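# Seat the matching-width blank in the vise against jaw and stop

## Task

Identify the plain metal blank whose width equals that of the dark setting master, then place it in the vise resting on both loose low bars, which must stay standing upright between the jaws. The blank's full long side must be pressed against the fixed jaw (the end block without hoses), and its short end must touch the work stop (the short rod between the jaws). Neither the setting master nor any other blank may be left visibly tipped over.

## Robot and tools

Robot: two arms, left_arm and right_arm, each with a two-finger gripper and a wrist camera (cam_left_wrist, cam_right_wrist, 896x504 images). Calibrated bases in the scene frame: left_arm at (+0.014, +0.281, 0) m, quat_wxyz (+1.000, 0, 0, -0.019); right_arm at (+0.056, -0.369, 0) m, quat_wxyz (+1.000, 0, 0, +0.004). A two-camera stand is fixed to the floor behind the arms.

Frames: the scene frame has its origin at table height halfway between the nominal bases, +z up, +x out over the table, and left_arm on the +y side (arm names do not match image sides). Each arm's reported hand position, orientation, velocities and targets are in that arm's own base frame; the table and fixed cameras use the scene frame. Printed hand poses may be off by a few centimetres, more at long reach.

The row: every command row has 18 numbers. First 9 are left_arm, last 9 right_arm. Within each arm: six absolute joint target angles in radians, then gripper position, force_limit, speed. Joint order is always: wrist roll, shoulder, waist, wrist pitch, forearm roll, elbow. Stated ranges: wrist roll -6.283 to 6.283, shoulder -2.059 to 2.094, waist -6.283 to 6.283, wrist pitch -1.693 to 3.142, forearm roll -6.283 to 6.283, elbow -3.927 to 0.192. Real ends may differ by up to 0.010 rad; a target beyond an end by more than 0.010 and further out than the current angle is refused; one past the real end is clipped, reported as "joint sent to its limit". These are goals, not offsets; to keep an arm still, resend its "Joint targets" values.

Gripper numbers, each scaled -1 to +1: position +1 is wide open (108 mm gap), about -0.96 puts the pads together, -1 means close until something blocks them. force_limit runs from roughly 2.5 N per pad (-1) to 32 N (+1), actual grip varying by unit and closing speed. speed runs from 5 mm/s (-1) to 420 mm/s (+1). To leave a gripper unchanged, resend its previous three numbers (0 is a real command). After fingers stop, new force or speed applies only if position changes by at least 0.01. Fingers point along gripper +z and close along its x axis; end_effector_position is the point between the pads, fingertips extend 15.0 mm further; the housing (146 mm along the closing direction, 50 mm wide) starts 65 mm behind that point. A block on a post sticks out about 11 cm toward gripper -y near the flange.

Tools:
- execute_actions(actions, cameras): actions is a list of actions; each action is a table of up to 15 rows of 18 numbers, one row per 1/30 s step, the last row repeated if short. Images only if actions is empty or cameras requests them (["all"], names, or []).
- move(target, speed, blend, blocking, cameras): target is one 18-number row or a list of up to 15 rows (absolute joint goals, all within 10 s total). Joints interpolate together, so grippers follow curves; nothing avoids obstacles. speed is the top rad/s of the joint travelling furthest (0.01 to 3.14, default 0.5), one value or one per target. blend in rad rounds corners (0 means stop at each). blocking=false returns after about 0.5 s while the move continues; a new move replaces it. The result adds a "move:" line: done, off_target, moving, held, fault, and limits=held if steps were withheld.
- wait(seconds 0 to 10, cameras): lets time pass holding commands.
- stop(cameras): brakes a running move; fingers keep moving.
- zoom_image(camera, region [x0,y0,x1,y1] pixels, max 504x504): closer look at the latest image.
- show_instructions(): shows the reference image(s).
- clear_fault(arm): clears a torque fault already reported.
- finished_scene(scene): ends the current scene, irreversibly; call nothing after it.

Results: Joint positions, velocities, targets and torques list joints in the order above (rad, rad/s, positive torque toward larger angle; torques include arm weight and drift). "within noise" means the arm is still. Gripper fields: is_grasped 1 means an object stopped the fingers short (0 while moving, at the goal, or pads met); width_mm is the pad gap; force_n the estimated pad force. "joint command not followed" means the clearance check between arms altered targets. MOTOR HOT appears at 65 °C; at 80 °C the arm is braked for 30-60 s.

Motion limits: joint targets move at most 3.14 rad/s with a 0.16 s ramp, stay within 0.637 rad of the measured angle per step, and grippers are capped near 1 m/s. Far targets may need several actions.

Avoid: hitting fixed or heavy objects, fast impacts, hard presses, releasing moving parts, dropping things from height, anything leaving the table, and arm-to-arm contact (including closing fingers on the other arm). Contact torque at a joint's limit (waist 46.2, shoulder 46.3, elbow 28.5, forearm roll 22.1, wrist pitch 10.9, wrist roll 10.7 N m, held weight included) or a motor saturated for 1 s causes a torque fault that stops the arm until clear_fault. Holding loads or straining toward unreachable poses heats motors. Loose objects may occasionally get nudged by outside pushes.

Each tool is called in YAML: its name, and indented under it one key for each argument.

Reference images:

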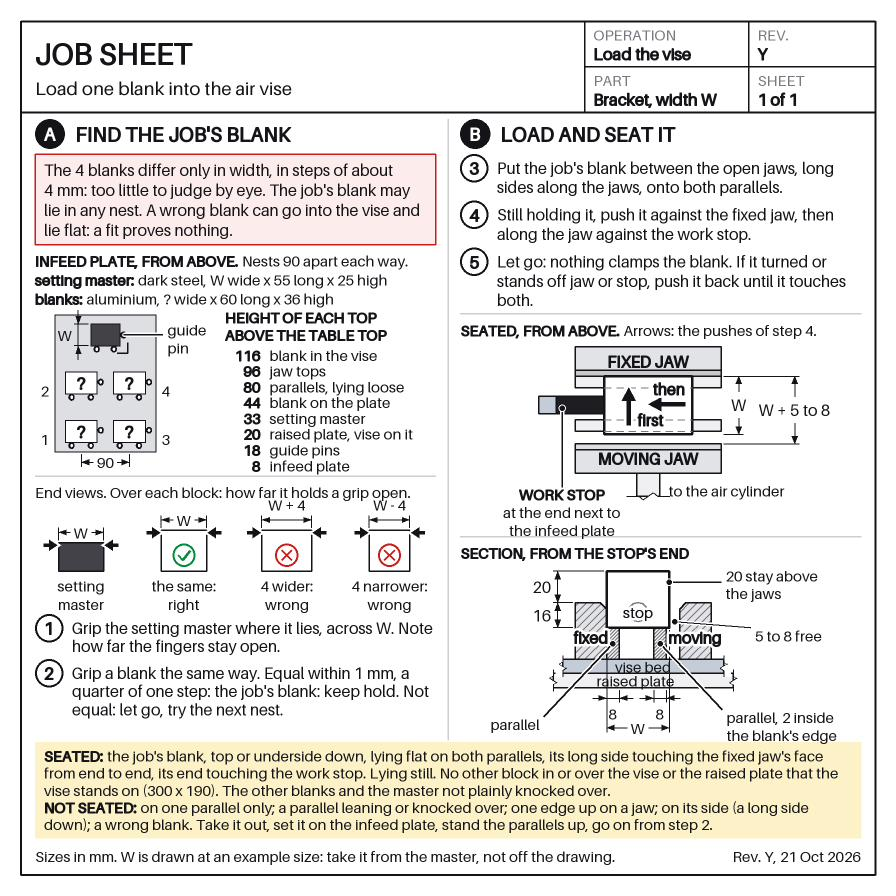

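## Session

execute_actions:
  actions: []

Nothing of this call was run. Scene 2 begins with your next reply.

execute_actions:
  actions: []

Scene clock: 0.00 s.
left_arm: end_effector_position=(+0.4462, +0.2991, +0.2383) width_mm=108.10 is_grasped=0 force_n=0.00 end_effector_quat_wxyz=(-0.542, +0.640, +0.459, +0.294) | right_arm: end_effector_position=(+0.2210, -0.1397, +0.2973) width_mm=108.10 is_grasped=0 force_n=0.00 end_effector_quat_wxyz=(-0.103, +0.022, +0.947, +0.302)
Joint names: [wrist roll, shoulder, waist, wrist pitch, forearm roll, elbow]
Joint positions: left_arm=[0.492 0.255 0.155 1.384 1.414 -1.062] | right_arm=[-1.564 -0.275 -0.832 1.887 0.27 -1.02]
Joint velocities: within noise
Joint torques (N m): no reading
Joint targets: left_arm=[0.492 0.255 0.155 1.384 1.414 -1.062] | right_arm=[-1.564 -0.275 -0.832 1.887 0.270 -1.020]
Tool commands: left_gripper/position=+1.0 left_gripper/force_limit=+1.0 left_gripper/speed=+1.0 right_gripper/position=+1.0 right_gripper/force_limit=+1.0 right_gripper/speed=+1.0

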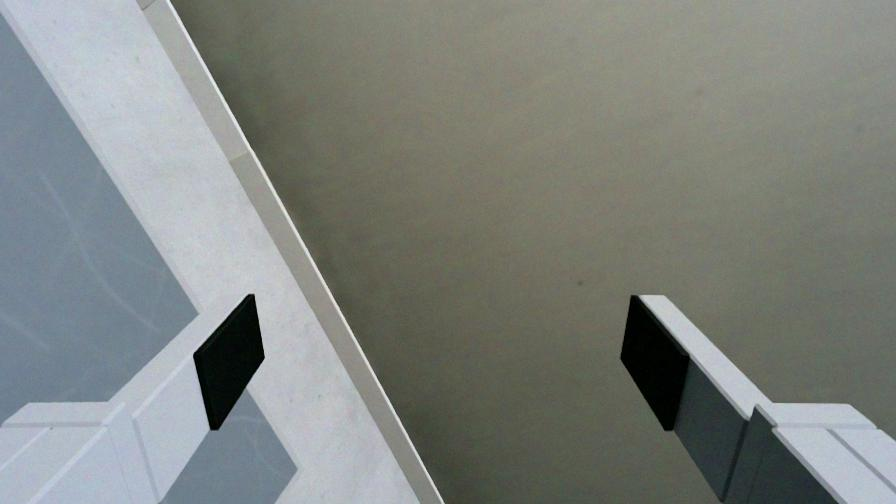

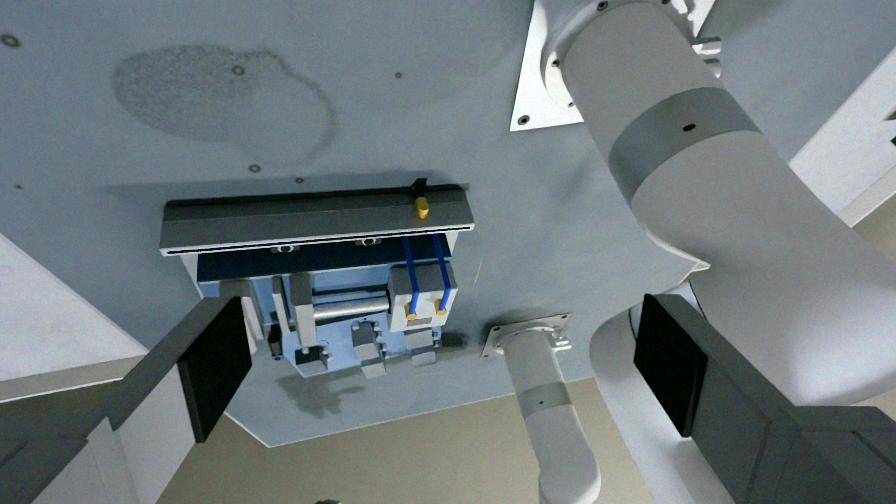

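move:
  target: [0.492,0.255,0.155,1.384,1.414,-1.062,1,1,1,0.178,0.176,0.959,1.666,0,-1.842,1,1,1]
  speed: 0.7
  cameras: ["all"]

Scene clock: 34.47 s.
left_arm: end_effector_position=(+0.4461, +0.2992, +0.2385) width_mm=108.10 is_grasped=0 force_n=0.00 end_effector_quat_wxyz=(-0.542, +0.640, +0.459, +0.294) | right_arm: end_effector_position=(+0.2942, +0.4191, +0.3994) width_mm=108.10 is_grasped=0 force_n=0.00 end_effector_quat_wxyz=(+0.000, +0.002, +1.000, +0.000)
Joint names: [wrist roll, shoulder, waist, wrist pitch, forearm roll, elbow]
Joint positions: left_arm=[0.492 0.255 0.155 1.384 1.414 -1.062] | right_arm=[0.178 0.176 0.959 1.666 0 -1.842]
Joint torques (N m): left_arm=[1.48 -38.6 6.09 2.79 -0.48 -13.62] | right_arm=[1.46 -25.56 4.59 -6.09 -3.52 -22.22]
Joint targets: left_arm=[0.492 0.255 0.155 1.384 1.414 -1.062] | right_arm=[0.178 0.176 0.959 1.666 0.000 -1.842]
move: done

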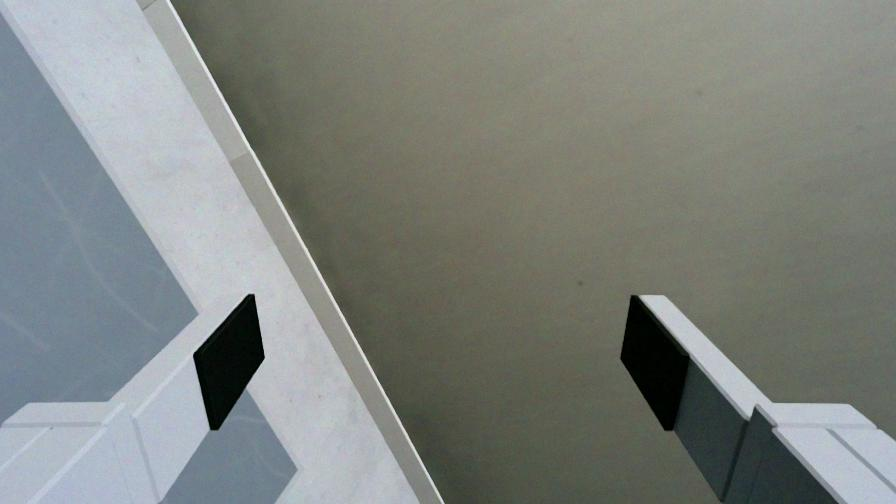

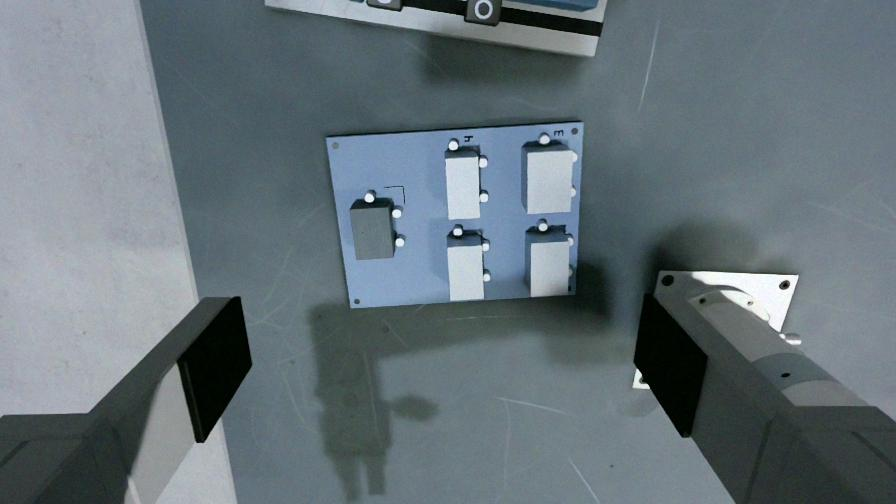

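move:
  target: [0.492,0.255,0.155,1.384,1.414,-1.062,1,1,1,0.0605,0.4835,0.8975,1.1015,0,-1.585,0.4,1,0]
  speed: 0.6
  cameras: ["cam_right_wrist"]

Scene clock: 82.27 s.
left_arm: end_effector_position=(+0.4461, +0.2992, +0.2385) width_mm=108.10 is_grasped=0 force_n=0.00 end_effector_quat_wxyz=(-0.542, +0.640, +0.459, +0.294) | right_arm: end_effector_position=(+0.3717, +0.4661, +0.1603) width_mm=75.00 is_grasped=0 force_n=0.00 end_effector_quat_wxyz=(+0.000, -0.026, +1.000, +0.000)
Joint names: [wrist roll, shoulder, waist, wrist pitch, forearm roll, elbow]
Joint positions: left_arm=[0.492 0.255 0.155 1.384 1.414 -1.062] | right_arm=[0.061 0.483 0.898 1.102 0 -1.585]
Joint torques (N m): left_arm=[1.43 -38.57 5.98 2.72 -0.56 -12.74] | right_arm=[-1.5 -33.93 -5.09 -6.14 -2.41 -17.57]
Joint targets: left_arm=[0.492 0.255 0.155 1.384 1.414 -1.062] | right_arm=[0.060 0.484 0.897 1.101 0.000 -1.585]
move: done
Images, in order (width x height): cam_right_wrist 896x504.

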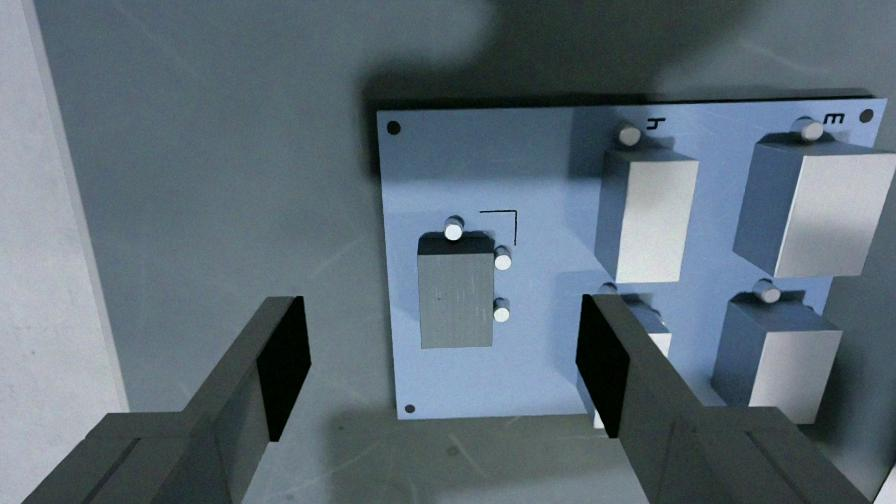

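move:
  target: [0.492,0.255,0.155,1.384,1.414,-1.062,1,1,1,0.0434,0.5708,0.9054,0.9088,0,-1.4796,0.4,1,0]
  cameras: ["cam_right_wrist"]

Scene clock: 117.60 s.
left_arm: end_effector_position=(+0.4461, +0.2992, +0.2385) width_mm=108.10 is_grasped=0 force_n=0.00 end_effector_quat_wxyz=(-0.542, +0.640, +0.459, +0.294) | right_arm: end_effector_position=(+0.3658, +0.4661, +0.0802) width_mm=75.00 is_grasped=0 force_n=0.00 end_effector_quat_wxyz=(+0.000, -0.038, +0.999, +0.000)
Joint names: [wrist roll, shoulder, waist, wrist pitch, forearm roll, elbow]
Joint positions: left_arm=[0.492 0.255 0.155 1.384 1.414 -1.062] | right_arm=[0.043 0.571 0.905 0.909 0 -1.48]
Joint torques (N m): left_arm=[1.48 -38.47 6 2.72 -0.43 -12.71] | right_arm=[-1.49 -34.69 5.1 -6.19 -1.4 -16.57]
Joint targets: left_arm=[0.492 0.255 0.155 1.384 1.414 -1.062] | right_arm=[0.043 0.571 0.905 0.909 0.000 -1.480]
move: done
Images, in order (width x height): cam_right_wrist 896x504.

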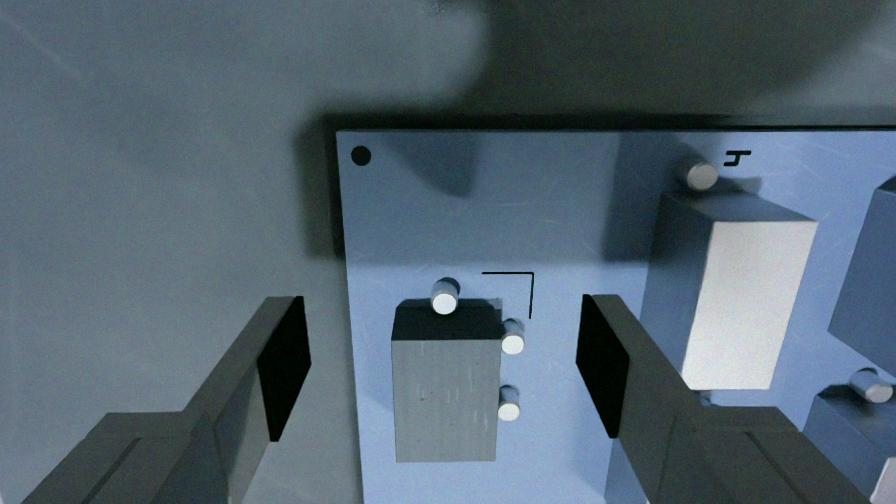

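move:
  target:
    - [0.492,0.255,0.155,1.384,1.414,-1.062,1,1,1,0.0977,0.6977,0.9597,0.992,0,-1.6897,0.4,1,0]
    - [0.492,0.255,0.155,1.384,1.414,-1.062,1,1,1,0.0977,0.763,0.9597,0.908,0,-1.671,0.4,1,0]
  speed: 0.3
  cameras: ["cam_right_wrist"]

Scene clock: 155.07 s.
left_arm: end_effector_position=(+0.4461, +0.2992, +0.2385) width_mm=108.10 is_grasped=0 force_n=0.00 end_effector_quat_wxyz=(-0.542, +0.640, +0.459, +0.294) | right_arm: end_effector_position=(+0.3609, +0.5151, +0.0381) width_mm=75.00 is_grasped=0 force_n=0.00 end_effector_quat_wxyz=(+0.000, -0.038, +0.999, +0.000)
Joint names: [wrist roll, shoulder, waist, wrist pitch, forearm roll, elbow]
Joint positions: left_arm=[0.492 0.255 0.155 1.384 1.414 -1.062] | right_arm=[0.098 0.763 0.96 0.908 0 -1.671]
Joint torques (N m): left_arm=[1.44 -38.58 6.07 2.75 -0.44 -12.77] | right_arm=[1.54 -37.94 5.15 -6.18 -0.18 -16.67]
Joint targets: left_arm=[0.492 0.255 0.155 1.384 1.414 -1.062] | right_arm=[0.098 0.763 0.960 0.908 0.000 -1.671]
move: done
Images, in order (width x height): cam_right_wrist 896x504.

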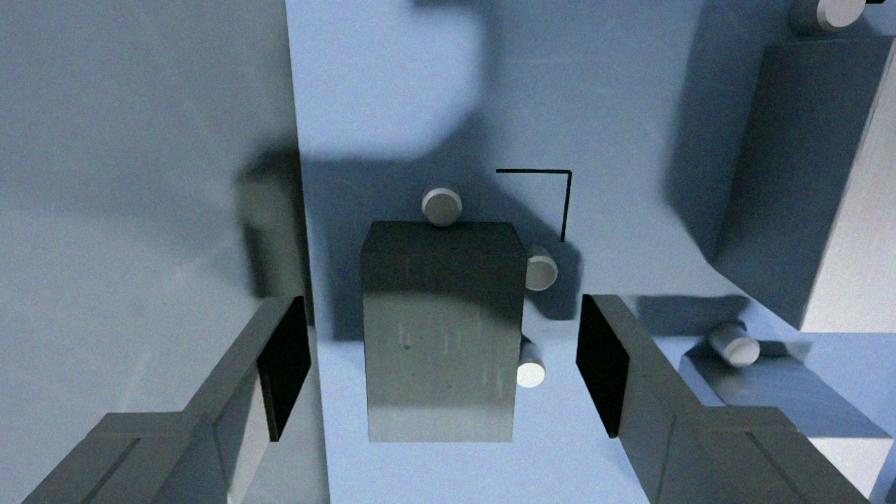

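execute_actions:
  actions:
    - [[0.492,0.255,0.155,1.384,1.414,-1.062,1,1,1,0.0977,0.763,0.9597,0.908,0,-1.671,-1,-0.7,-0.9]]
    - [[0.492,0.255,0.155,1.384,1.414,-1.062,1,1,1,0.0977,0.763,0.9597,0.908,0,-1.671,-1,-0.7,-0.9]]
    - [[0.492,0.255,0.155,1.384,1.414,-1.062,1,1,1,0.0977,0.763,0.9597,0.908,0,-1.671,-1,-0.7,-0.9]]
    - [[0.492,0.255,0.155,1.384,1.414,-1.062,1,1,1,0.0977,0.763,0.9597,0.908,0,-1.671,-1,-0.7,-0.9]]

wait:
  seconds: 1
  cameras: ["cam_right_wrist"]

Scene clock: 166.60 s.
left_arm: end_effector_position=(+0.4461, +0.2992, +0.2385) width_mm=108.10 is_grasped=0 force_n=0.00 end_effector_quat_wxyz=(-0.542, +0.640, +0.459, +0.294) | right_arm: end_effector_position=(+0.3609, +0.5151, +0.0380) width_mm=38.92 is_grasped=1 force_n=11.26 end_effector_quat_wxyz=(+0.000, -0.038, +0.999, +0.000)
Joint names: [wrist roll, shoulder, waist, wrist pitch, forearm roll, elbow]
Joint positions: left_arm=[0.492 0.255 0.155 1.384 1.414 -1.062] | right_arm=[0.098 0.763 0.96 0.908 0 -1.671]
Joint torques (N m): left_arm=[1.44 -38.7 5.88 2.73 -0.41 -12.77] | right_arm=[1.43 -39.04 3.73 -4.17 1.06 -17.19]
Joint targets: left_arm=[0.492 0.255 0.155 1.384 1.414 -1.062] | right_arm=[0.098 0.763 0.960 0.908 0.000 -1.671]

Scene clock: 167.60 s.
left_arm: end_effector_position=(+0.4461, +0.2992, +0.2385) width_mm=108.10 is_grasped=0 force_n=0.00 end_effector_quat_wxyz=(-0.542, +0.640, +0.459, +0.294) | right_arm: end_effector_position=(+0.3609, +0.5151, +0.0380) width_mm=38.92 is_grasped=1 force_n=11.26 end_effector_quat_wxyz=(+0.000, -0.038, +0.999, +0.000)
Joint names: [wrist roll, shoulder, waist, wrist pitch, forearm roll, elbow]
Joint positions: left_arm=[0.492 0.255 0.155 1.384 1.414 -1.062] | right_arm=[0.098 0.763 0.96 0.908 0 -1.671]
Joint torques (N m): left_arm=[1.38 -38.81 5.85 2.71 -0.34 -12.75] | right_arm=[1.37 -40.4 2.56 -2.43 1.36 -18.07]
Joint targets: left_arm=[0.492 0.255 0.155 1.384 1.414 -1.062] | right_arm=[0.098 0.763 0.960 0.908 0.000 -1.671]
Tool commands: left_gripper/position=+1.0 left_gripper/force_limit=+1.0 left_gripper/speed=+1.0 right_gripper/position=-1.0 right_gripper/force_limit=-0.7 right_gripper/speed=-0.9
wait: 1.00 s; at rest by 0.17 s
Images, in order (width x height): cam_right_wrist 896x504.

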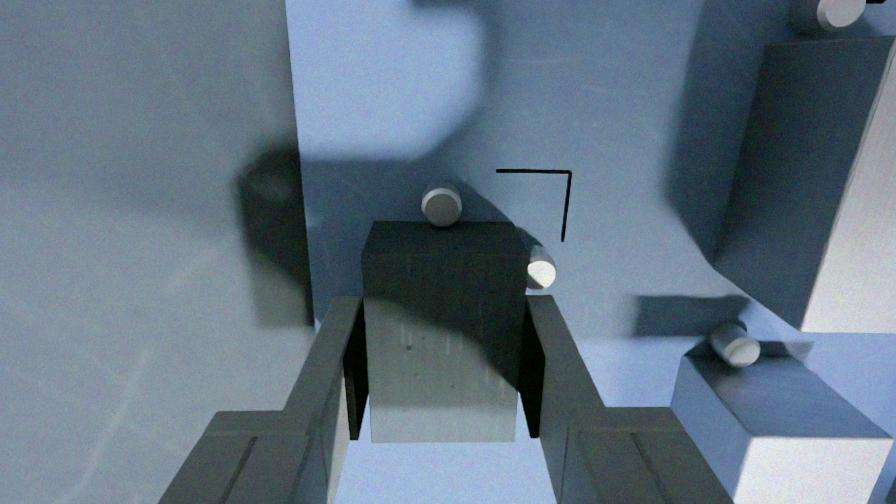

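move:
  target:
    - [0.492,0.255,0.155,1.384,1.414,-1.062,1,1,1,0.0977,0.763,0.9597,0.908,0,-1.671,0.4,-0.7,-0.6]
    - [0.492,0.255,0.155,1.384,1.414,-1.062,1,1,1,0.0977,0.6977,0.9597,0.992,0,-1.6897,0.4,-0.7,-0.6]
    - [0.492,0.255,0.155,1.384,1.414,-1.062,1,1,1,0.2742,0.6444,1.1362,0.9559,0,-1.6003,0.4,-0.7,-0.6]
  speed: 0.3
  cameras: ["cam_right_wrist"]

Scene clock: 202.30 s.
left_arm: end_effector_position=(+0.4461, +0.2992, +0.2385) width_mm=108.10 is_grasped=0 force_n=0.00 end_effector_quat_wxyz=(-0.542, +0.640, +0.459, +0.294) | right_arm: end_effector_position=(+0.2587, +0.5570, +0.0800) width_mm=75.00 is_grasped=0 force_n=0.00 end_effector_quat_wxyz=(+0.000, -0.038, +0.999, +0.000)
Joint names: [wrist roll, shoulder, waist, wrist pitch, forearm roll, elbow]
Joint positions: left_arm=[0.492 0.255 0.155 1.384 1.414 -1.062] | right_arm=[0.274 0.644 1.136 0.956 0 -1.6]
Joint torques (N m): left_arm=[1.42 -38.61 5.92 2.72 -0.41 -12.76] | right_arm=[1.51 -48.69 5.04 -6.12 2.31 -16.82]
Joint targets: left_arm=[0.492 0.255 0.155 1.384 1.414 -1.062] | right_arm=[0.274 0.644 1.136 0.956 0.000 -1.600]
move: done
Images, in order (width x height): cam_right_wrist 896x504.

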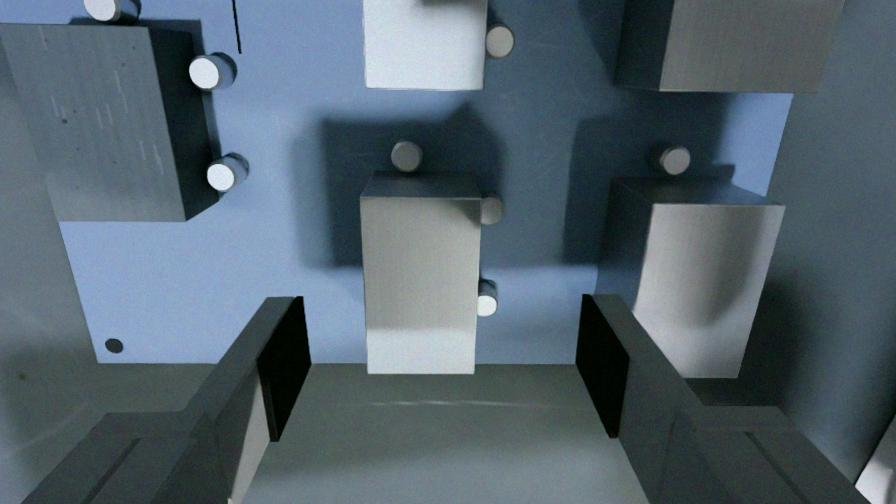

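move:
  target:
    - [0.492,0.255,0.155,1.384,1.414,-1.062,1,1,1,0.2619,0.6444,1.1239,0.9559,0,-1.6003,0.4,-0.7,-0.6]
    - [0.492,0.255,0.155,1.384,1.414,-1.062,1,1,1,0.2619,0.7047,1.1239,0.8788,0,-1.5835,0.4,-0.7,-0.6]
    - [0.492,0.255,0.155,1.384,1.414,-1.062,1,1,1,0.2619,0.7047,1.1239,0.8788,0,-1.5835,-1,-0.7,-0.9]
  speed: 0.3
  cameras: ["cam_right_wrist"]

Scene clock: 217.03 s.
left_arm: end_effector_position=(+0.4461, +0.2992, +0.2385) width_mm=108.10 is_grasped=0 force_n=0.00 end_effector_quat_wxyz=(-0.542, +0.640, +0.459, +0.294) | right_arm: end_effector_position=(+0.2655, +0.5539, +0.0422) width_mm=35.05 is_grasped=1 force_n=10.47 end_effector_quat_wxyz=(+0.000, -0.038, +0.999, +0.000)
Joint names: [wrist roll, shoulder, waist, wrist pitch, forearm roll, elbow]
Joint positions: left_arm=[0.492 0.255 0.155 1.384 1.414 -1.062] | right_arm=[0.262 0.705 1.124 0.879 0 -1.583]
Joint torques (N m): left_arm=[1.44 -38.62 5.77 2.75 -0.27 -12.8] | right_arm=[-0.91 -36.65 -4.43 -5.75 2.22 -16.53]
Joint targets: left_arm=[0.492 0.255 0.155 1.384 1.414 -1.062] | right_arm=[0.262 0.705 1.124 0.879 0.000 -1.583]
move: done
Images, in order (width x height): cam_right_wrist 896x504.

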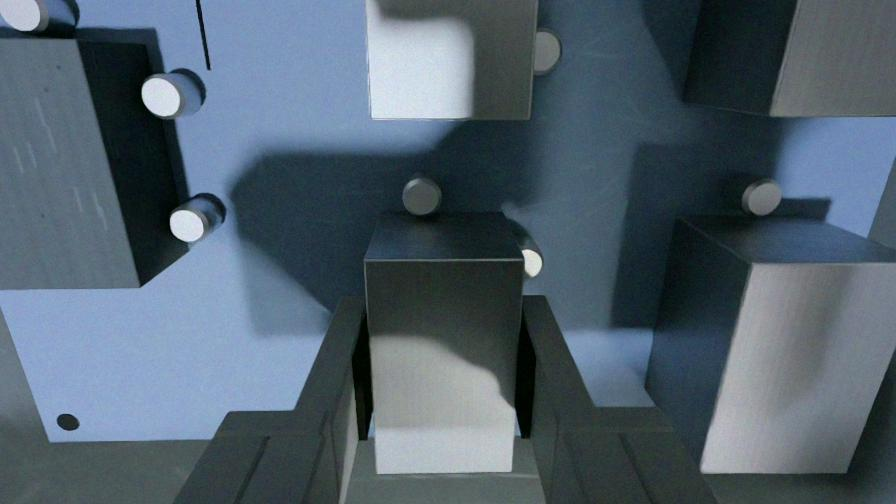

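move:
  target:
    - [0.492,0.255,0.155,1.384,1.414,-1.062,1,1,1,0.2619,0.7047,1.1239,0.8788,0,-1.5835,0.4,-0.7,-0.6]
    - [0.492,0.255,0.155,1.384,1.414,-1.062,1,1,1,0.2619,0.6444,1.1239,0.9559,0,-1.6003,0.4,-0.7,-0.6]
    - [0.492,0.255,0.155,1.384,1.414,-1.062,1,1,1,0.3947,0.5149,1.2567,0.8747,0,-1.3896,0.4,-0.7,-0.6]
  speed: 0.3
  cameras: ["cam_right_wrist"]

Scene clock: 234.17 s.
left_arm: end_effector_position=(+0.4461, +0.2992, +0.2385) width_mm=108.10 is_grasped=0 force_n=0.00 end_effector_quat_wxyz=(-0.542, +0.640, +0.459, +0.294) | right_arm: end_effector_position=(+0.1778, +0.5470, +0.0801) width_mm=75.00 is_grasped=0 force_n=0.00 end_effector_quat_wxyz=(+0.000, -0.038, +0.999, +0.000)
Joint names: [wrist roll, shoulder, waist, wrist pitch, forearm roll, elbow]
Joint positions: left_arm=[0.492 0.255 0.155 1.384 1.414 -1.062] | right_arm=[0.395 0.515 1.257 0.875 0 -1.39]
Joint torques (N m): left_arm=[1.45 -38.73 5.71 2.73 -0.27 -12.75] | right_arm=[1.35 -44.89 5.11 -6.15 2.19 -16.22]
Joint targets: left_arm=[0.492 0.255 0.155 1.384 1.414 -1.062] | right_arm=[0.395 0.515 1.257 0.875 0.000 -1.390]
move: done
Images, in order (width x height): cam_right_wrist 896x504.

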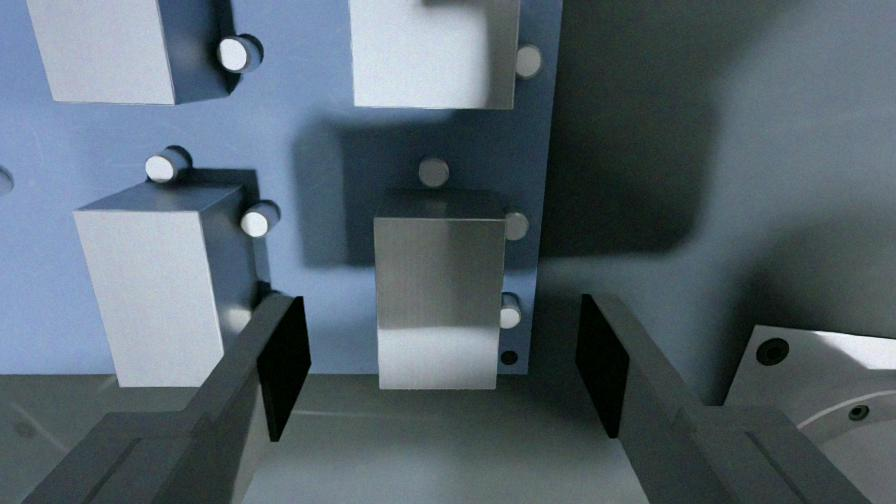

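move:
  target:
    - [0.492,0.255,0.155,1.384,1.414,-1.062,1,1,1,0.3947,0.5813,1.2567,0.7922,0,-1.3735,0.4,-0.7,-0.6]
    - [0.492,0.255,0.155,1.384,1.414,-1.062,1,1,1,0.3947,0.5813,1.2567,0.7922,0,-1.3735,-1,0.2,-0.9]
  speed: 0.3
  cameras: ["cam_right_wrist"]

Scene clock: 244.43 s.
left_arm: end_effector_position=(+0.4461, +0.2992, +0.2385) width_mm=108.10 is_grasped=0 force_n=0.00 end_effector_quat_wxyz=(-0.542, +0.640, +0.459, +0.294) | right_arm: end_effector_position=(+0.1777, +0.5471, +0.0420) width_mm=38.84 is_grasped=0 force_n=22.09 end_effector_quat_wxyz=(+0.000, -0.038, +0.999, +0.000)
Joint names: [wrist roll, shoulder, waist, wrist pitch, forearm roll, elbow]
Joint positions: left_arm=[0.492 0.255 0.155 1.384 1.414 -1.062] | right_arm=[0.395 0.581 1.257 0.792 0 -1.373]
Joint torques (N m): left_arm=[1.38 -38.64 5.64 2.72 -0.22 -12.76] | right_arm=[1.48 -33.86 4.67 -5.78 2.01 -15.88]
Joint targets: left_arm=[0.492 0.255 0.155 1.384 1.414 -1.062] | right_arm=[0.395 0.581 1.257 0.792 0.000 -1.373]
move: done
Images, in order (width x height): cam_right_wrist 896x504.

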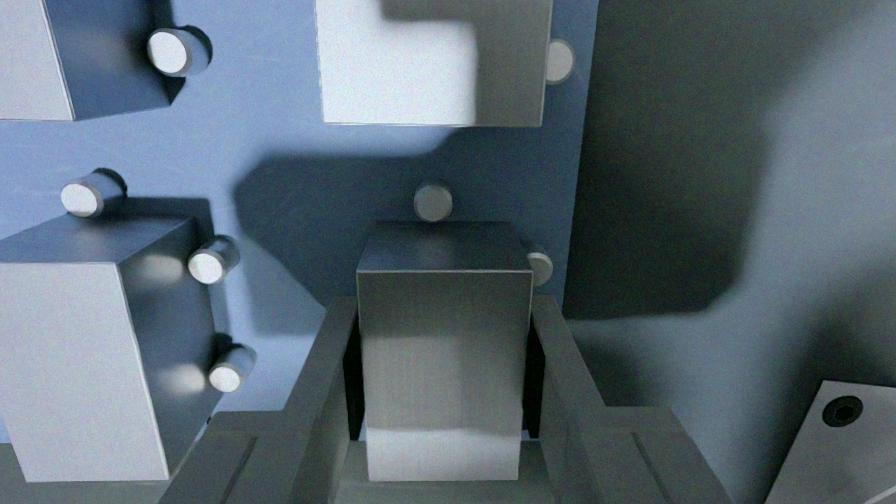

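move:
  target:
    - [0.492,0.255,0.155,1.384,1.414,-1.062,1,1,1,0.3947,0.3755,1.2567,1.1642,0,-1.5397,-1,0.2,-0.9]
    - [0.492,0.255,0.155,1.384,1.414,-1.062,1,1,1,0.0382,-0.3038,0.6782,1.33,0,-1.0262,-1,0.2,-0.9]
  speed: 0.4
  cameras: ["cam_right_wrist"]

Scene clock: 276.30 s.
left_arm: end_effector_position=(+0.4461, +0.2992, +0.2385) width_mm=108.10 is_grasped=0 force_n=0.00 end_effector_quat_wxyz=(-0.542, +0.640, +0.459, +0.294) | right_arm: end_effector_position=(+0.3061, +0.2466, +0.3000) width_mm=38.84 is_grasped=1 force_n=21.83 end_effector_quat_wxyz=(+0.000, +0.073, +0.997, +0.000)
Joint names: [wrist roll, shoulder, waist, wrist pitch, forearm roll, elbow]
Joint positions: left_arm=[0.492 0.255 0.155 1.384 1.414 -1.062] | right_arm=[0.038 -0.304 0.678 1.33 0 -1.026]
Joint torques (N m): left_arm=[1.42 -38.65 5.53 2.71 -0.19 -12.81] | right_arm=[-1.53 -27.5 -4.89 0.27 1.74 -18.99]
Joint targets: left_arm=[0.492 0.255 0.155 1.384 1.414 -1.062] | right_arm=[0.038 -0.304 0.678 1.330 0.000 -1.026]
move: done
Images, in order (width x height): cam_right_wrist 896x504.

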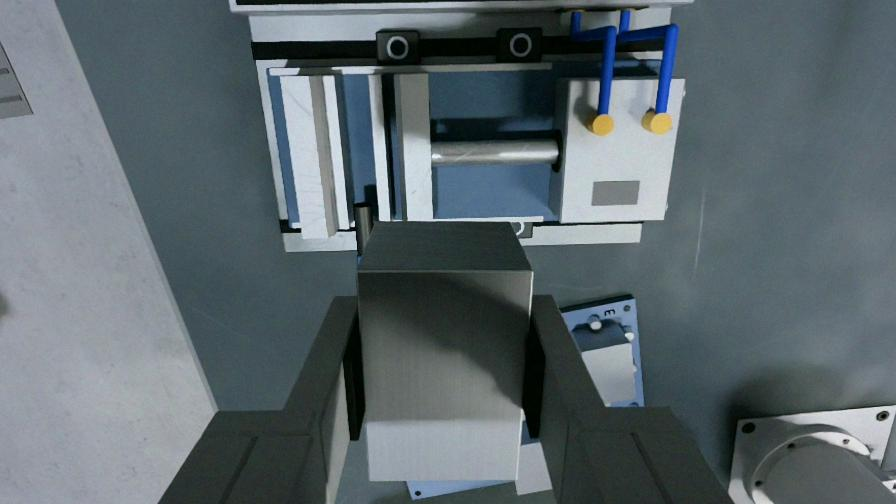

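zoom_image:
  camera: "cam_right_wrist"
  region: [230, 40, 470, 260]

Scaled by 2.100 from the camera's 896x504 image, which has a finer 1280x720 frame.

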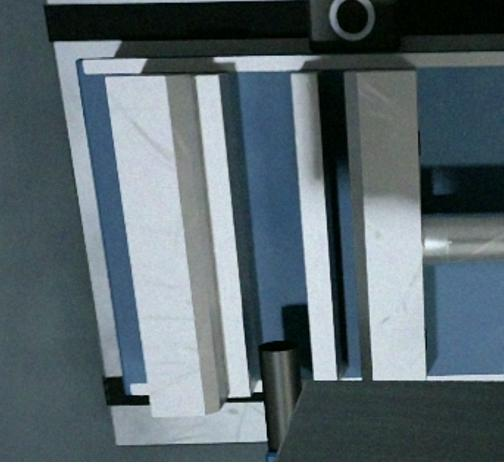

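move:
  target: [0.492,0.255,0.155,1.384,1.414,-1.062,1,1,1,-0.1623,-0.1372,0.4997,0.8779,0,-0.7407,-1,0.2,-0.9]
  speed: 0.3
  cameras: ["cam_right_wrist"]

zoom_image:
  camera: "cam_right_wrist"
  region: [250, 0, 650, 280]

Scene clock: 327.57 s.
left_arm: end_effector_position=(+0.4461, +0.2992, +0.2385) width_mm=108.10 is_grasped=0 force_n=0.00 end_effector_quat_wxyz=(-0.542, +0.640, +0.459, +0.294) | right_arm: end_effector_position=(+0.3538, +0.1932, +0.1490) width_mm=38.84 is_grasped=1 force_n=21.83 end_effector_quat_wxyz=(+0.000, +0.062, +0.998, +0.000)
Joint names: [wrist roll, shoulder, waist, wrist pitch, forearm roll, elbow]
Joint positions: left_arm=[0.492 0.255 0.155 1.384 1.414 -1.062] | right_arm=[-0.162 -0.137 0.5 0.878 0 -0.741]
Joint torques (N m): left_arm=[1.39 -38.36 5.41 2.71 -0.15 -12.82] | right_arm=[-1.58 -17.72 -5.01 -6.42 1.59 -17.46]
Joint targets: left_arm=[0.492 0.255 0.155 1.384 1.414 -1.062] | right_arm=[-0.162 -0.137 0.500 0.878 0.000 -0.741]
move: done
Images, in order (width x height): cam_right_wrist 896x504.

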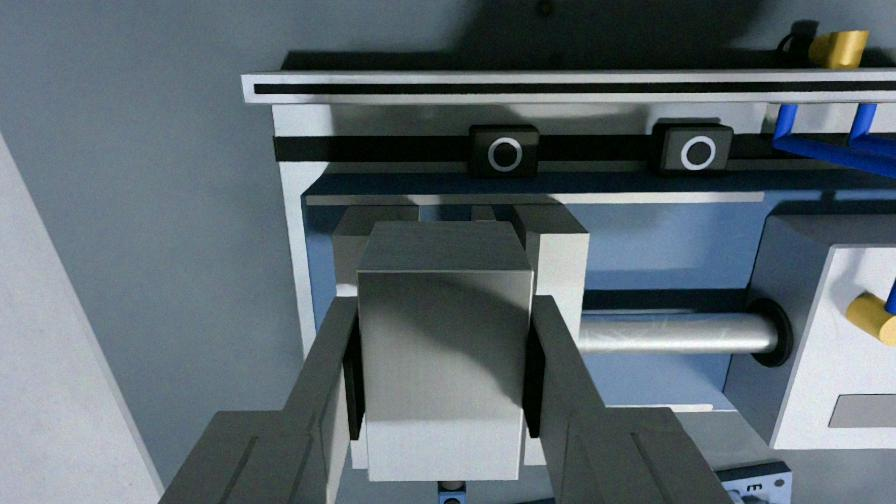

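Scaled by 1.260 from the camera's 896x504 image, which has a finer 1280x720 frame.

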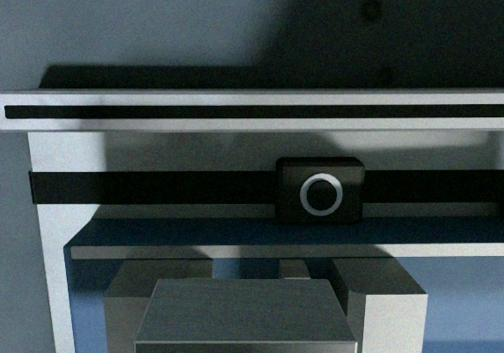

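move:
  target: [0.492,0.255,0.155,1.384,1.414,-1.062,1,1,1,-0.1462,-0.1083,0.5228,0.8312,0,-0.7229,-1,0.2,-0.9]
  speed: 0.1
  cameras: ["cam_right_wrist"]

zoom_image:
  camera: "cam_right_wrist"
  region: [300, 120, 640, 310]

zoom_image:
  camera: "cam_right_wrist"
  region: [300, 380, 620, 504]

Scene clock: 383.97 s.
left_arm: end_effector_position=(+0.4461, +0.2992, +0.2385) width_mm=108.10 is_grasped=0 force_n=0.00 end_effector_quat_wxyz=(-0.542, +0.640, +0.459, +0.294) | right_arm: end_effector_position=(+0.3498, +0.2016, +0.1341) width_mm=38.84 is_grasped=1 force_n=21.83 end_effector_quat_wxyz=(+0.000, +0.058, +0.998, +0.000)
Joint names: [wrist roll, shoulder, waist, wrist pitch, forearm roll, elbow]
Joint positions: left_arm=[0.492 0.255 0.155 1.384 1.414 -1.062] | right_arm=[-0.146 -0.108 0.523 0.831 0 -0.723]
Joint torques (N m): left_arm=[1.39 -38.63 5.35 2.77 -0.1 -12.79] | right_arm=[1.66 -18.09 4.92 -6.66 1.51 -16.84]
Joint targets: left_arm=[0.492 0.255 0.155 1.384 1.414 -1.062] | right_arm=[-0.146 -0.108 0.523 0.831 0.000 -0.723]
move: done
Images, in order (width x height): cam_right_wrist 896x504.

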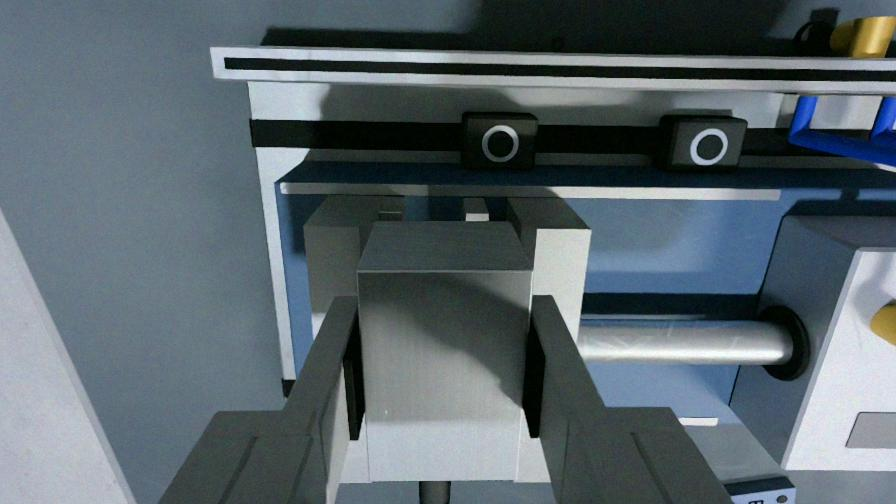

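Scaled by 1.482 from the camera's 896x504 image, which has a finer 1280x720 frame.

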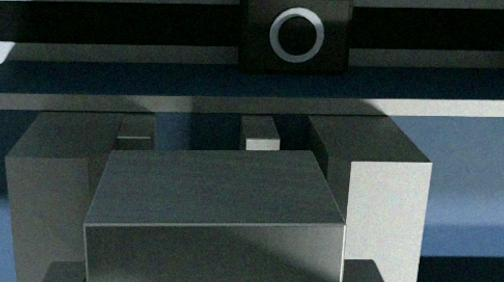

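Scaled by 1.575 from the camera's 896x504 image, which has a finer 1280x720 frame.

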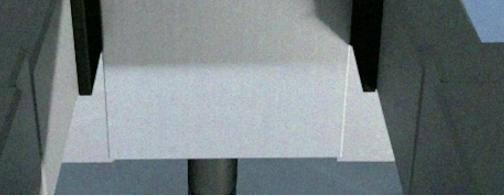

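move:
  target: [0.492,0.255,0.155,1.384,1.414,-1.062,1,1,1,-0.138,-0.0724,0.5228,0.7745,0,-0.7021,-1,0.2,-0.9]
  speed: 0.03
  cameras: ["cam_right_wrist"]

zoom_image:
  camera: "cam_right_wrist"
  region: [300, 120, 640, 310]

zoom_image:
  camera: "cam_right_wrist"
  region: [300, 380, 620, 504]

Scene clock: 409.53 s.
left_arm: end_effector_position=(+0.4461, +0.2992, +0.2385) width_mm=108.10 is_grasped=0 force_n=0.00 end_effector_quat_wxyz=(-0.542, +0.640, +0.459, +0.294) | right_arm: end_effector_position=(+0.3498, +0.2016, +0.1160) width_mm=38.84 is_grasped=1 force_n=21.83 end_effector_quat_wxyz=(+0.000, +0.062, +0.998, +0.000)
Joint names: [wrist roll, shoulder, waist, wrist pitch, forearm roll, elbow]
Joint positions: left_arm=[0.492 0.255 0.155 1.384 1.414 -1.062] | right_arm=[-0.138 -0.072 0.523 0.775 0 -0.702]
Joint torques (N m): left_arm=[1.33 -38.53 5.47 2.7 -0.1 -12.82] | right_arm=[1.54 -18.38 4.93 -6.53 1.38 -16.36]
Joint targets: left_arm=[0.492 0.255 0.155 1.384 1.414 -1.062] | right_arm=[-0.138 -0.072 0.523 0.774 0.000 -0.702]
move: done
Images, in order (width x height): cam_right_wrist 896x504.

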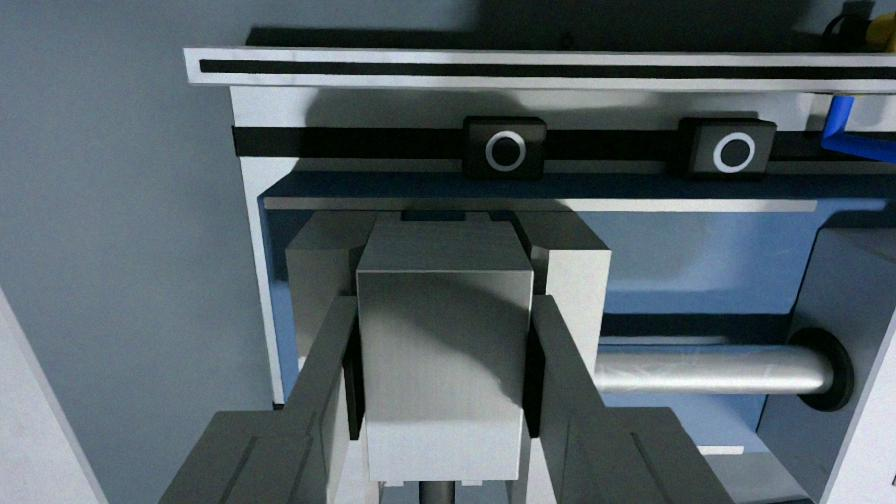

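Scaled by 1.482 from the camera's 896x504 image, which has a finer 1280x720 frame.

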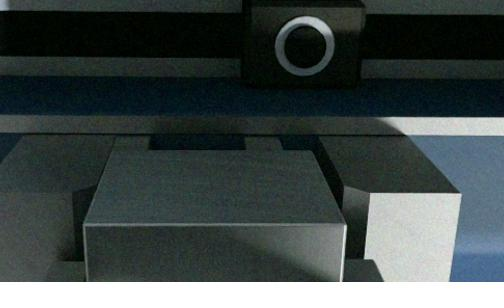

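Scaled by 1.575 from the camera's 896x504 image, which has a finer 1280x720 frame.

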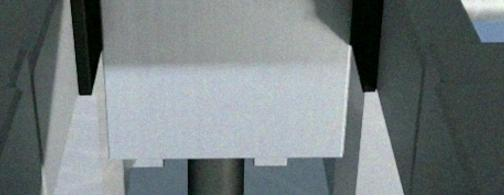

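move:
  target: [0.492,0.255,0.155,1.384,1.414,-1.062,1,1,1,-0.138,-0.0682,0.5228,0.7682,0,-0.7000,-1,0.2,-0.9]
  speed: 0.02

move:
  target: [0.492,0.255,0.155,1.384,1.414,-1.062,1,1,1,-0.138,-0.0661,0.5228,0.765,0,-0.6989,-1,0.2,-0.9]
  speed: 0.02

Scene clock: 415.87 s.
left_arm: end_effector_position=(+0.4461, +0.2992, +0.2385) width_mm=108.10 is_grasped=0 force_n=0.00 end_effector_quat_wxyz=(-0.542, +0.640, +0.459, +0.294) | right_arm: end_effector_position=(+0.3498, +0.2016, +0.1140) width_mm=38.84 is_grasped=1 force_n=21.83 end_effector_quat_wxyz=(+0.000, +0.062, +0.998, +0.000)
Joint names: [wrist roll, shoulder, waist, wrist pitch, forearm roll, elbow]
Joint positions: left_arm=[0.492 0.255 0.155 1.384 1.414 -1.062] | right_arm=[-0.138 -0.068 0.523 0.768 0 -0.7]
Joint torques (N m): left_arm=[1.31 -38.51 5.27 2.7 -0.07 -12.8] | right_arm=[1.5 -18.42 4.83 -6.53 1.25 -16.33]
Joint targets: left_arm=[0.492 0.255 0.155 1.384 1.414 -1.062] | right_arm=[-0.138 -0.068 0.523 0.768 0.000 -0.700]
move: done

Scene clock: 416.57 s.
left_arm: end_effector_position=(+0.4461, +0.2992, +0.2385) width_mm=108.10 is_grasped=0 force_n=0.00 end_effector_quat_wxyz=(-0.542, +0.640, +0.459, +0.294) | right_arm: end_effector_position=(+0.3499, +0.2016, +0.1132) width_mm=38.84 is_grasped=1 force_n=19.94 end_effector_quat_wxyz=(+0.000, +0.062, +0.998, +0.000)
Joint names: [wrist roll, shoulder, waist, wrist pitch, forearm roll, elbow]
Joint positions: left_arm=[0.492 0.255 0.155 1.384 1.414 -1.062] | right_arm=[-0.138 -0.066 0.523 0.765 0 -0.699]
Joint torques (N m): left_arm=[1.38 -38.59 5.23 2.71 -0.08 -12.79] | right_arm=[1.24 -2.79 4.76 -6.37 1.29 -8.32]
Joint targets: left_arm=[0.492 0.255 0.155 1.384 1.414 -1.062] | right_arm=[-0.138 -0.066 0.523 0.765 0.000 -0.699]
move: done

move:
  target:
    - [0.492,0.255,0.155,1.384,1.414,-1.062,1,1,1,-0.138,-0.0694,0.5228,0.7698,0,-0.7005,-1,0.2,-0.9]
    - [0.492,0.255,0.155,1.384,1.414,-1.062,1,1,1,-0.1417,-0.063,0.5191,0.7706,0,-0.7077,-1,0.2,-0.9]
  speed: 0.02

move:
  target: [0.492,0.255,0.155,1.384,1.414,-1.062,1,1,1,-0.1447,-0.0578,0.5161,0.7713,0,-0.7135,-1,0.2,-0.9]
  speed: 0.02
  cameras: ["cam_right_wrist"]

zoom_image:
  camera: "cam_right_wrist"
  region: [300, 120, 640, 310]

zoom_image:
  camera: "cam_right_wrist"
  region: [300, 380, 620, 504]

Scene clock: 441.87 s.
left_arm: end_effector_position=(+0.4461, +0.2992, +0.2385) width_mm=108.10 is_grasped=0 force_n=0.00 end_effector_quat_wxyz=(-0.542, +0.640, +0.459, +0.294) | right_arm: end_effector_position=(+0.3521, +0.2013, +0.1145) width_mm=38.83 is_grasped=1 force_n=22.18 end_effector_quat_wxyz=(+0.000, +0.062, +0.998, +0.000)
Joint names: [wrist roll, shoulder, waist, wrist pitch, forearm roll, elbow]
Joint positions: left_arm=[0.492 0.255 0.155 1.384 1.414 -1.062] | right_arm=[-0.142 -0.063 0.519 0.771 0 -0.708]
Joint torques (N m): left_arm=[1.36 -38.61 5.2 2.71 -0.03 -12.82] | right_arm=[-0.86 -18.02 -8.51 -2.26 1.24 -24.18]
Joint targets: left_arm=[0.492 0.255 0.155 1.384 1.414 -1.062] | right_arm=[-0.142 -0.063 0.519 0.771 0.000 -0.708]
move: done

Scene clock: 442.90 s.
left_arm: end_effector_position=(+0.4461, +0.2992, +0.2385) width_mm=108.10 is_grasped=0 force_n=0.00 end_effector_quat_wxyz=(-0.542, +0.640, +0.459, +0.294) | right_arm: end_effector_position=(+0.3451, +0.1964, +0.1127) width_mm=38.77 is_grasped=1 force_n=20.09 end_effector_quat_wxyz=(-0.018, +0.062, +0.998, -0.011)
Joint names: [wrist roll, shoulder, waist, wrist pitch, forearm roll, elbow]
Joint positions: left_arm=[0.492 0.255 0.155 1.384 1.414 -1.062] | right_arm=[-0.145 -0.06 0.517 0.817 0 -0.715]
Joint torques (N m): left_arm=[1.39 -38.56 5.15 2.75 0.01 -12.86] | right_arm=[-0.02 -15.84 -3.6 8.21 -1.08 -5.56]
Joint targets: left_arm=[0.492 0.255 0.155 1.384 1.414 -1.062] | right_arm=[-0.145 -0.058 0.517 0.824 0.000 -0.713]
Tool commands: left_gripper/position=+1.0 left_gripper/force_limit=+1.0 left_gripper/speed=+1.0 right_gripper/position=-1.0 right_gripper/force_limit=+0.2 right_gripper/speed=-0.9
TORQUE FAULT: the external load on the wrist pitch of the right arm reached its load limit, and that arm stopped. The contact can be on any part of that arm beyond that joint, not only on its tool. A torque fault puts only its own arm into a fault stop. That arm's remaining commands of this call were not run. The hold on the wrist pitch of that arm was moved back by the arm itself, up to 3 degrees, as the stop began. That arm is still stopped at the end of this call. While its stop runs, that arm, its gripper or tool too, takes no new command.
CLEAR FAULT: the right arm stays stopped (state 4) until you call clear_fault(arm="right_arm").
End effector pose when the fault began: right_arm: position (+0.3538, +0.2010, +0.1145), quat_wxyz (+0.000, +0.062, +0.998, +0.000)
Joint positions when the fault began: right_arm=[-0.145 -0.058 0.517 0.772 0 -0.713]
move: fault (right_arm); right_arm: the wrist pitch is farthest, 0.045 rad from its target
Images, in order (width x height): cam_right_wrist 896x504.

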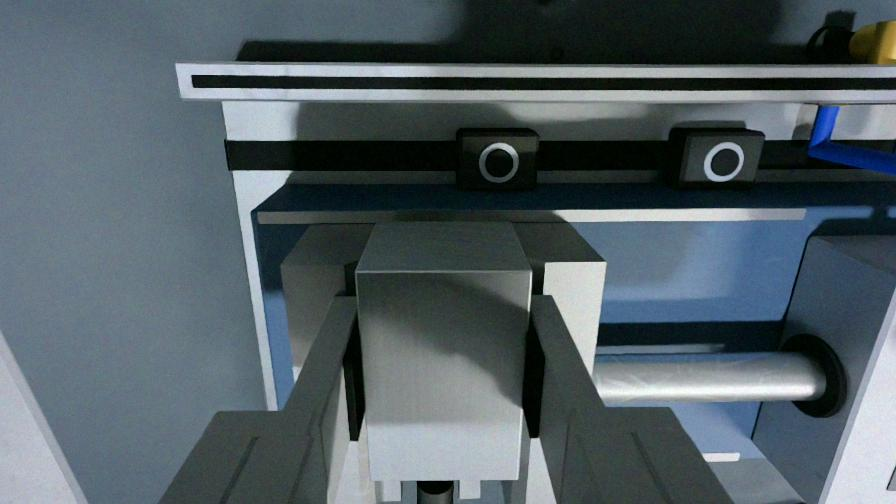

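Scaled by 1.482 from the camera's 896x504 image, which has a finer 1280x720 frame.

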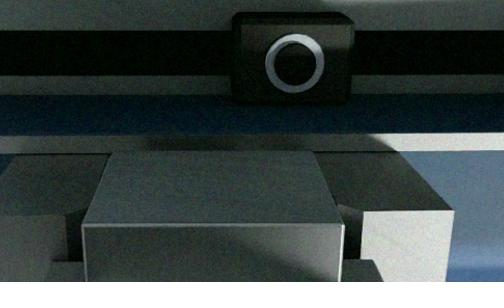

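Scaled by 1.575 from the camera's 896x504 image, which has a finer 1280x720 frame.

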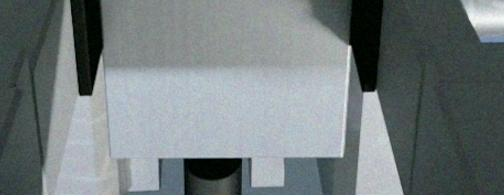

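clear_fault:
  arm: "right_arm"

move:
  target: [0.492,0.255,0.155,1.384,1.414,-1.062,1,1,1,-0.1402,-0.0655,0.5206,0.7703,0,-0.7049,-1,0.2,-0.9]
  speed: 0.04
  cameras: ["cam_right_wrist"]

zoom_image:
  camera: "cam_right_wrist"
  region: [300, 120, 640, 310]

zoom_image:
  camera: "cam_right_wrist"
  region: [300, 380, 620, 504]

Scene clock: 453.70 s.
left_arm: end_effector_position=(+0.4461, +0.2992, +0.2385) width_mm=108.10 is_grasped=0 force_n=0.00 end_effector_quat_wxyz=(-0.542, +0.640, +0.459, +0.294) | right_arm: end_effector_position=(+0.3451, +0.1964, +0.1127) width_mm=38.77 is_grasped=1 force_n=20.10 end_effector_quat_wxyz=(-0.018, +0.062, +0.998, -0.011)
Joint names: [wrist roll, shoulder, waist, wrist pitch, forearm roll, elbow]
Joint positions: left_arm=[0.492 0.255 0.155 1.384 1.414 -1.062] | right_arm=[-0.145 -0.06 0.517 0.817 0 -0.715]
Joint torques (N m): left_arm=[1.34 -38.68 5.04 2.72 -0.04 -12.76] | right_arm=[-0.02 -15.83 -3.52 8.24 -1.05 -5.59]
Joint targets: left_arm=[0.492 0.255 0.155 1.384 1.414 -1.062] | right_arm=[-0.145 -0.060 0.517 0.817 0.000 -0.715]
Tool commands: left_gripper/position=+1.0 left_gripper/force_limit=+1.0 left_gripper/speed=+1.0 right_gripper/position=-1.0 right_gripper/force_limit=+0.2 right_gripper/speed=-0.9
TORQUE FAULT, CONTINUED: the right arm's stop, for the torque fault of the wrist pitch that an earlier result reported, is over. The call counts as one of the actions that you can send in this scene. The hold on the wrist pitch of that arm was moved back by the arm itself, up to 3 degrees, as the stop began. That arm's target is now where it stood when the stop ended, not its last command. That arm keeps its grip as last carried out and accepts commands again: back off and push less far.
CLEAR FAULT: your call cleared the right arm's torque fault. If a joint's load stays at its limit, that arm stops again at once.

Scene clock: 455.13 s.
left_arm: end_effector_position=(+0.4461, +0.2992, +0.2385) width_mm=108.10 is_grasped=0 force_n=0.00 end_effector_quat_wxyz=(-0.542, +0.640, +0.459, +0.294) | right_arm: end_effector_position=(+0.3513, +0.2014, +0.1146) width_mm=38.75 is_grasped=1 force_n=22.78 end_effector_quat_wxyz=(+0.000, +0.062, +0.998, +0.000)
Joint names: [wrist roll, shoulder, waist, wrist pitch, forearm roll, elbow]
Joint positions: left_arm=[0.492 0.255 0.155 1.384 1.414 -1.062] | right_arm=[-0.14 -0.065 0.521 0.77 0 -0.705]
Joint torques (N m): left_arm=[1.37 -38.6 5.19 2.71 0 -12.8] | right_arm=[0.89 -31.05 4.89 -6.28 -2.45 -16.49]
Joint targets: left_arm=[0.492 0.255 0.155 1.384 1.414 -1.062] | right_arm=[-0.140 -0.066 0.521 0.770 0.000 -0.705]
move: done
Images, in order (width x height): cam_right_wrist 896x504.

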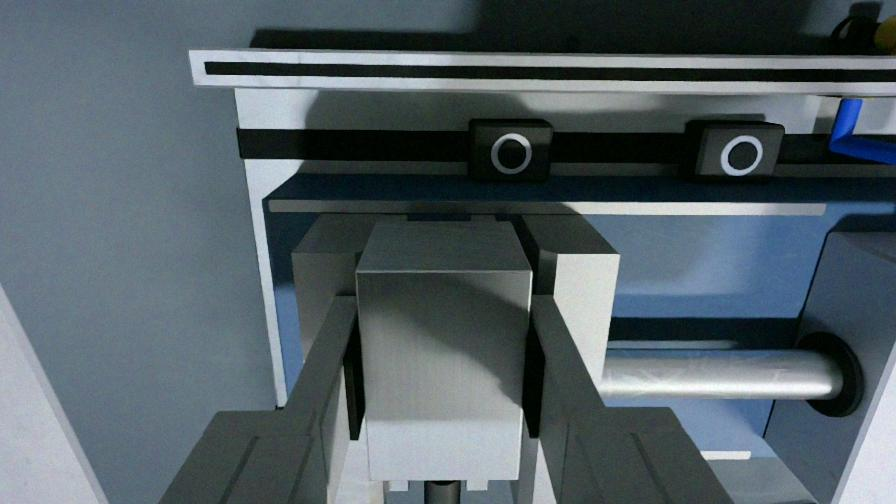

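Scaled by 1.482 from the camera's 896x504 image, which has a finer 1280x720 frame.

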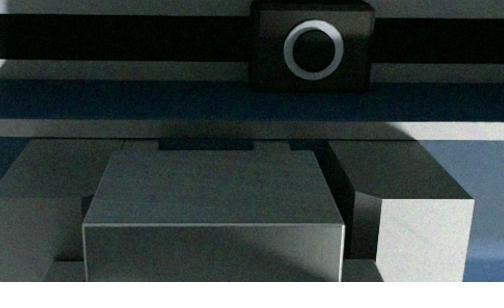

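Scaled by 1.575 from the camera's 896x504 image, which has a finer 1280x720 frame.

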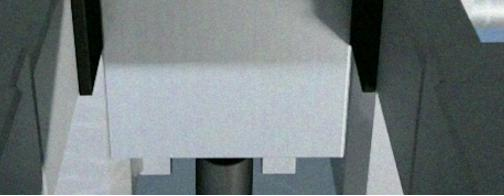

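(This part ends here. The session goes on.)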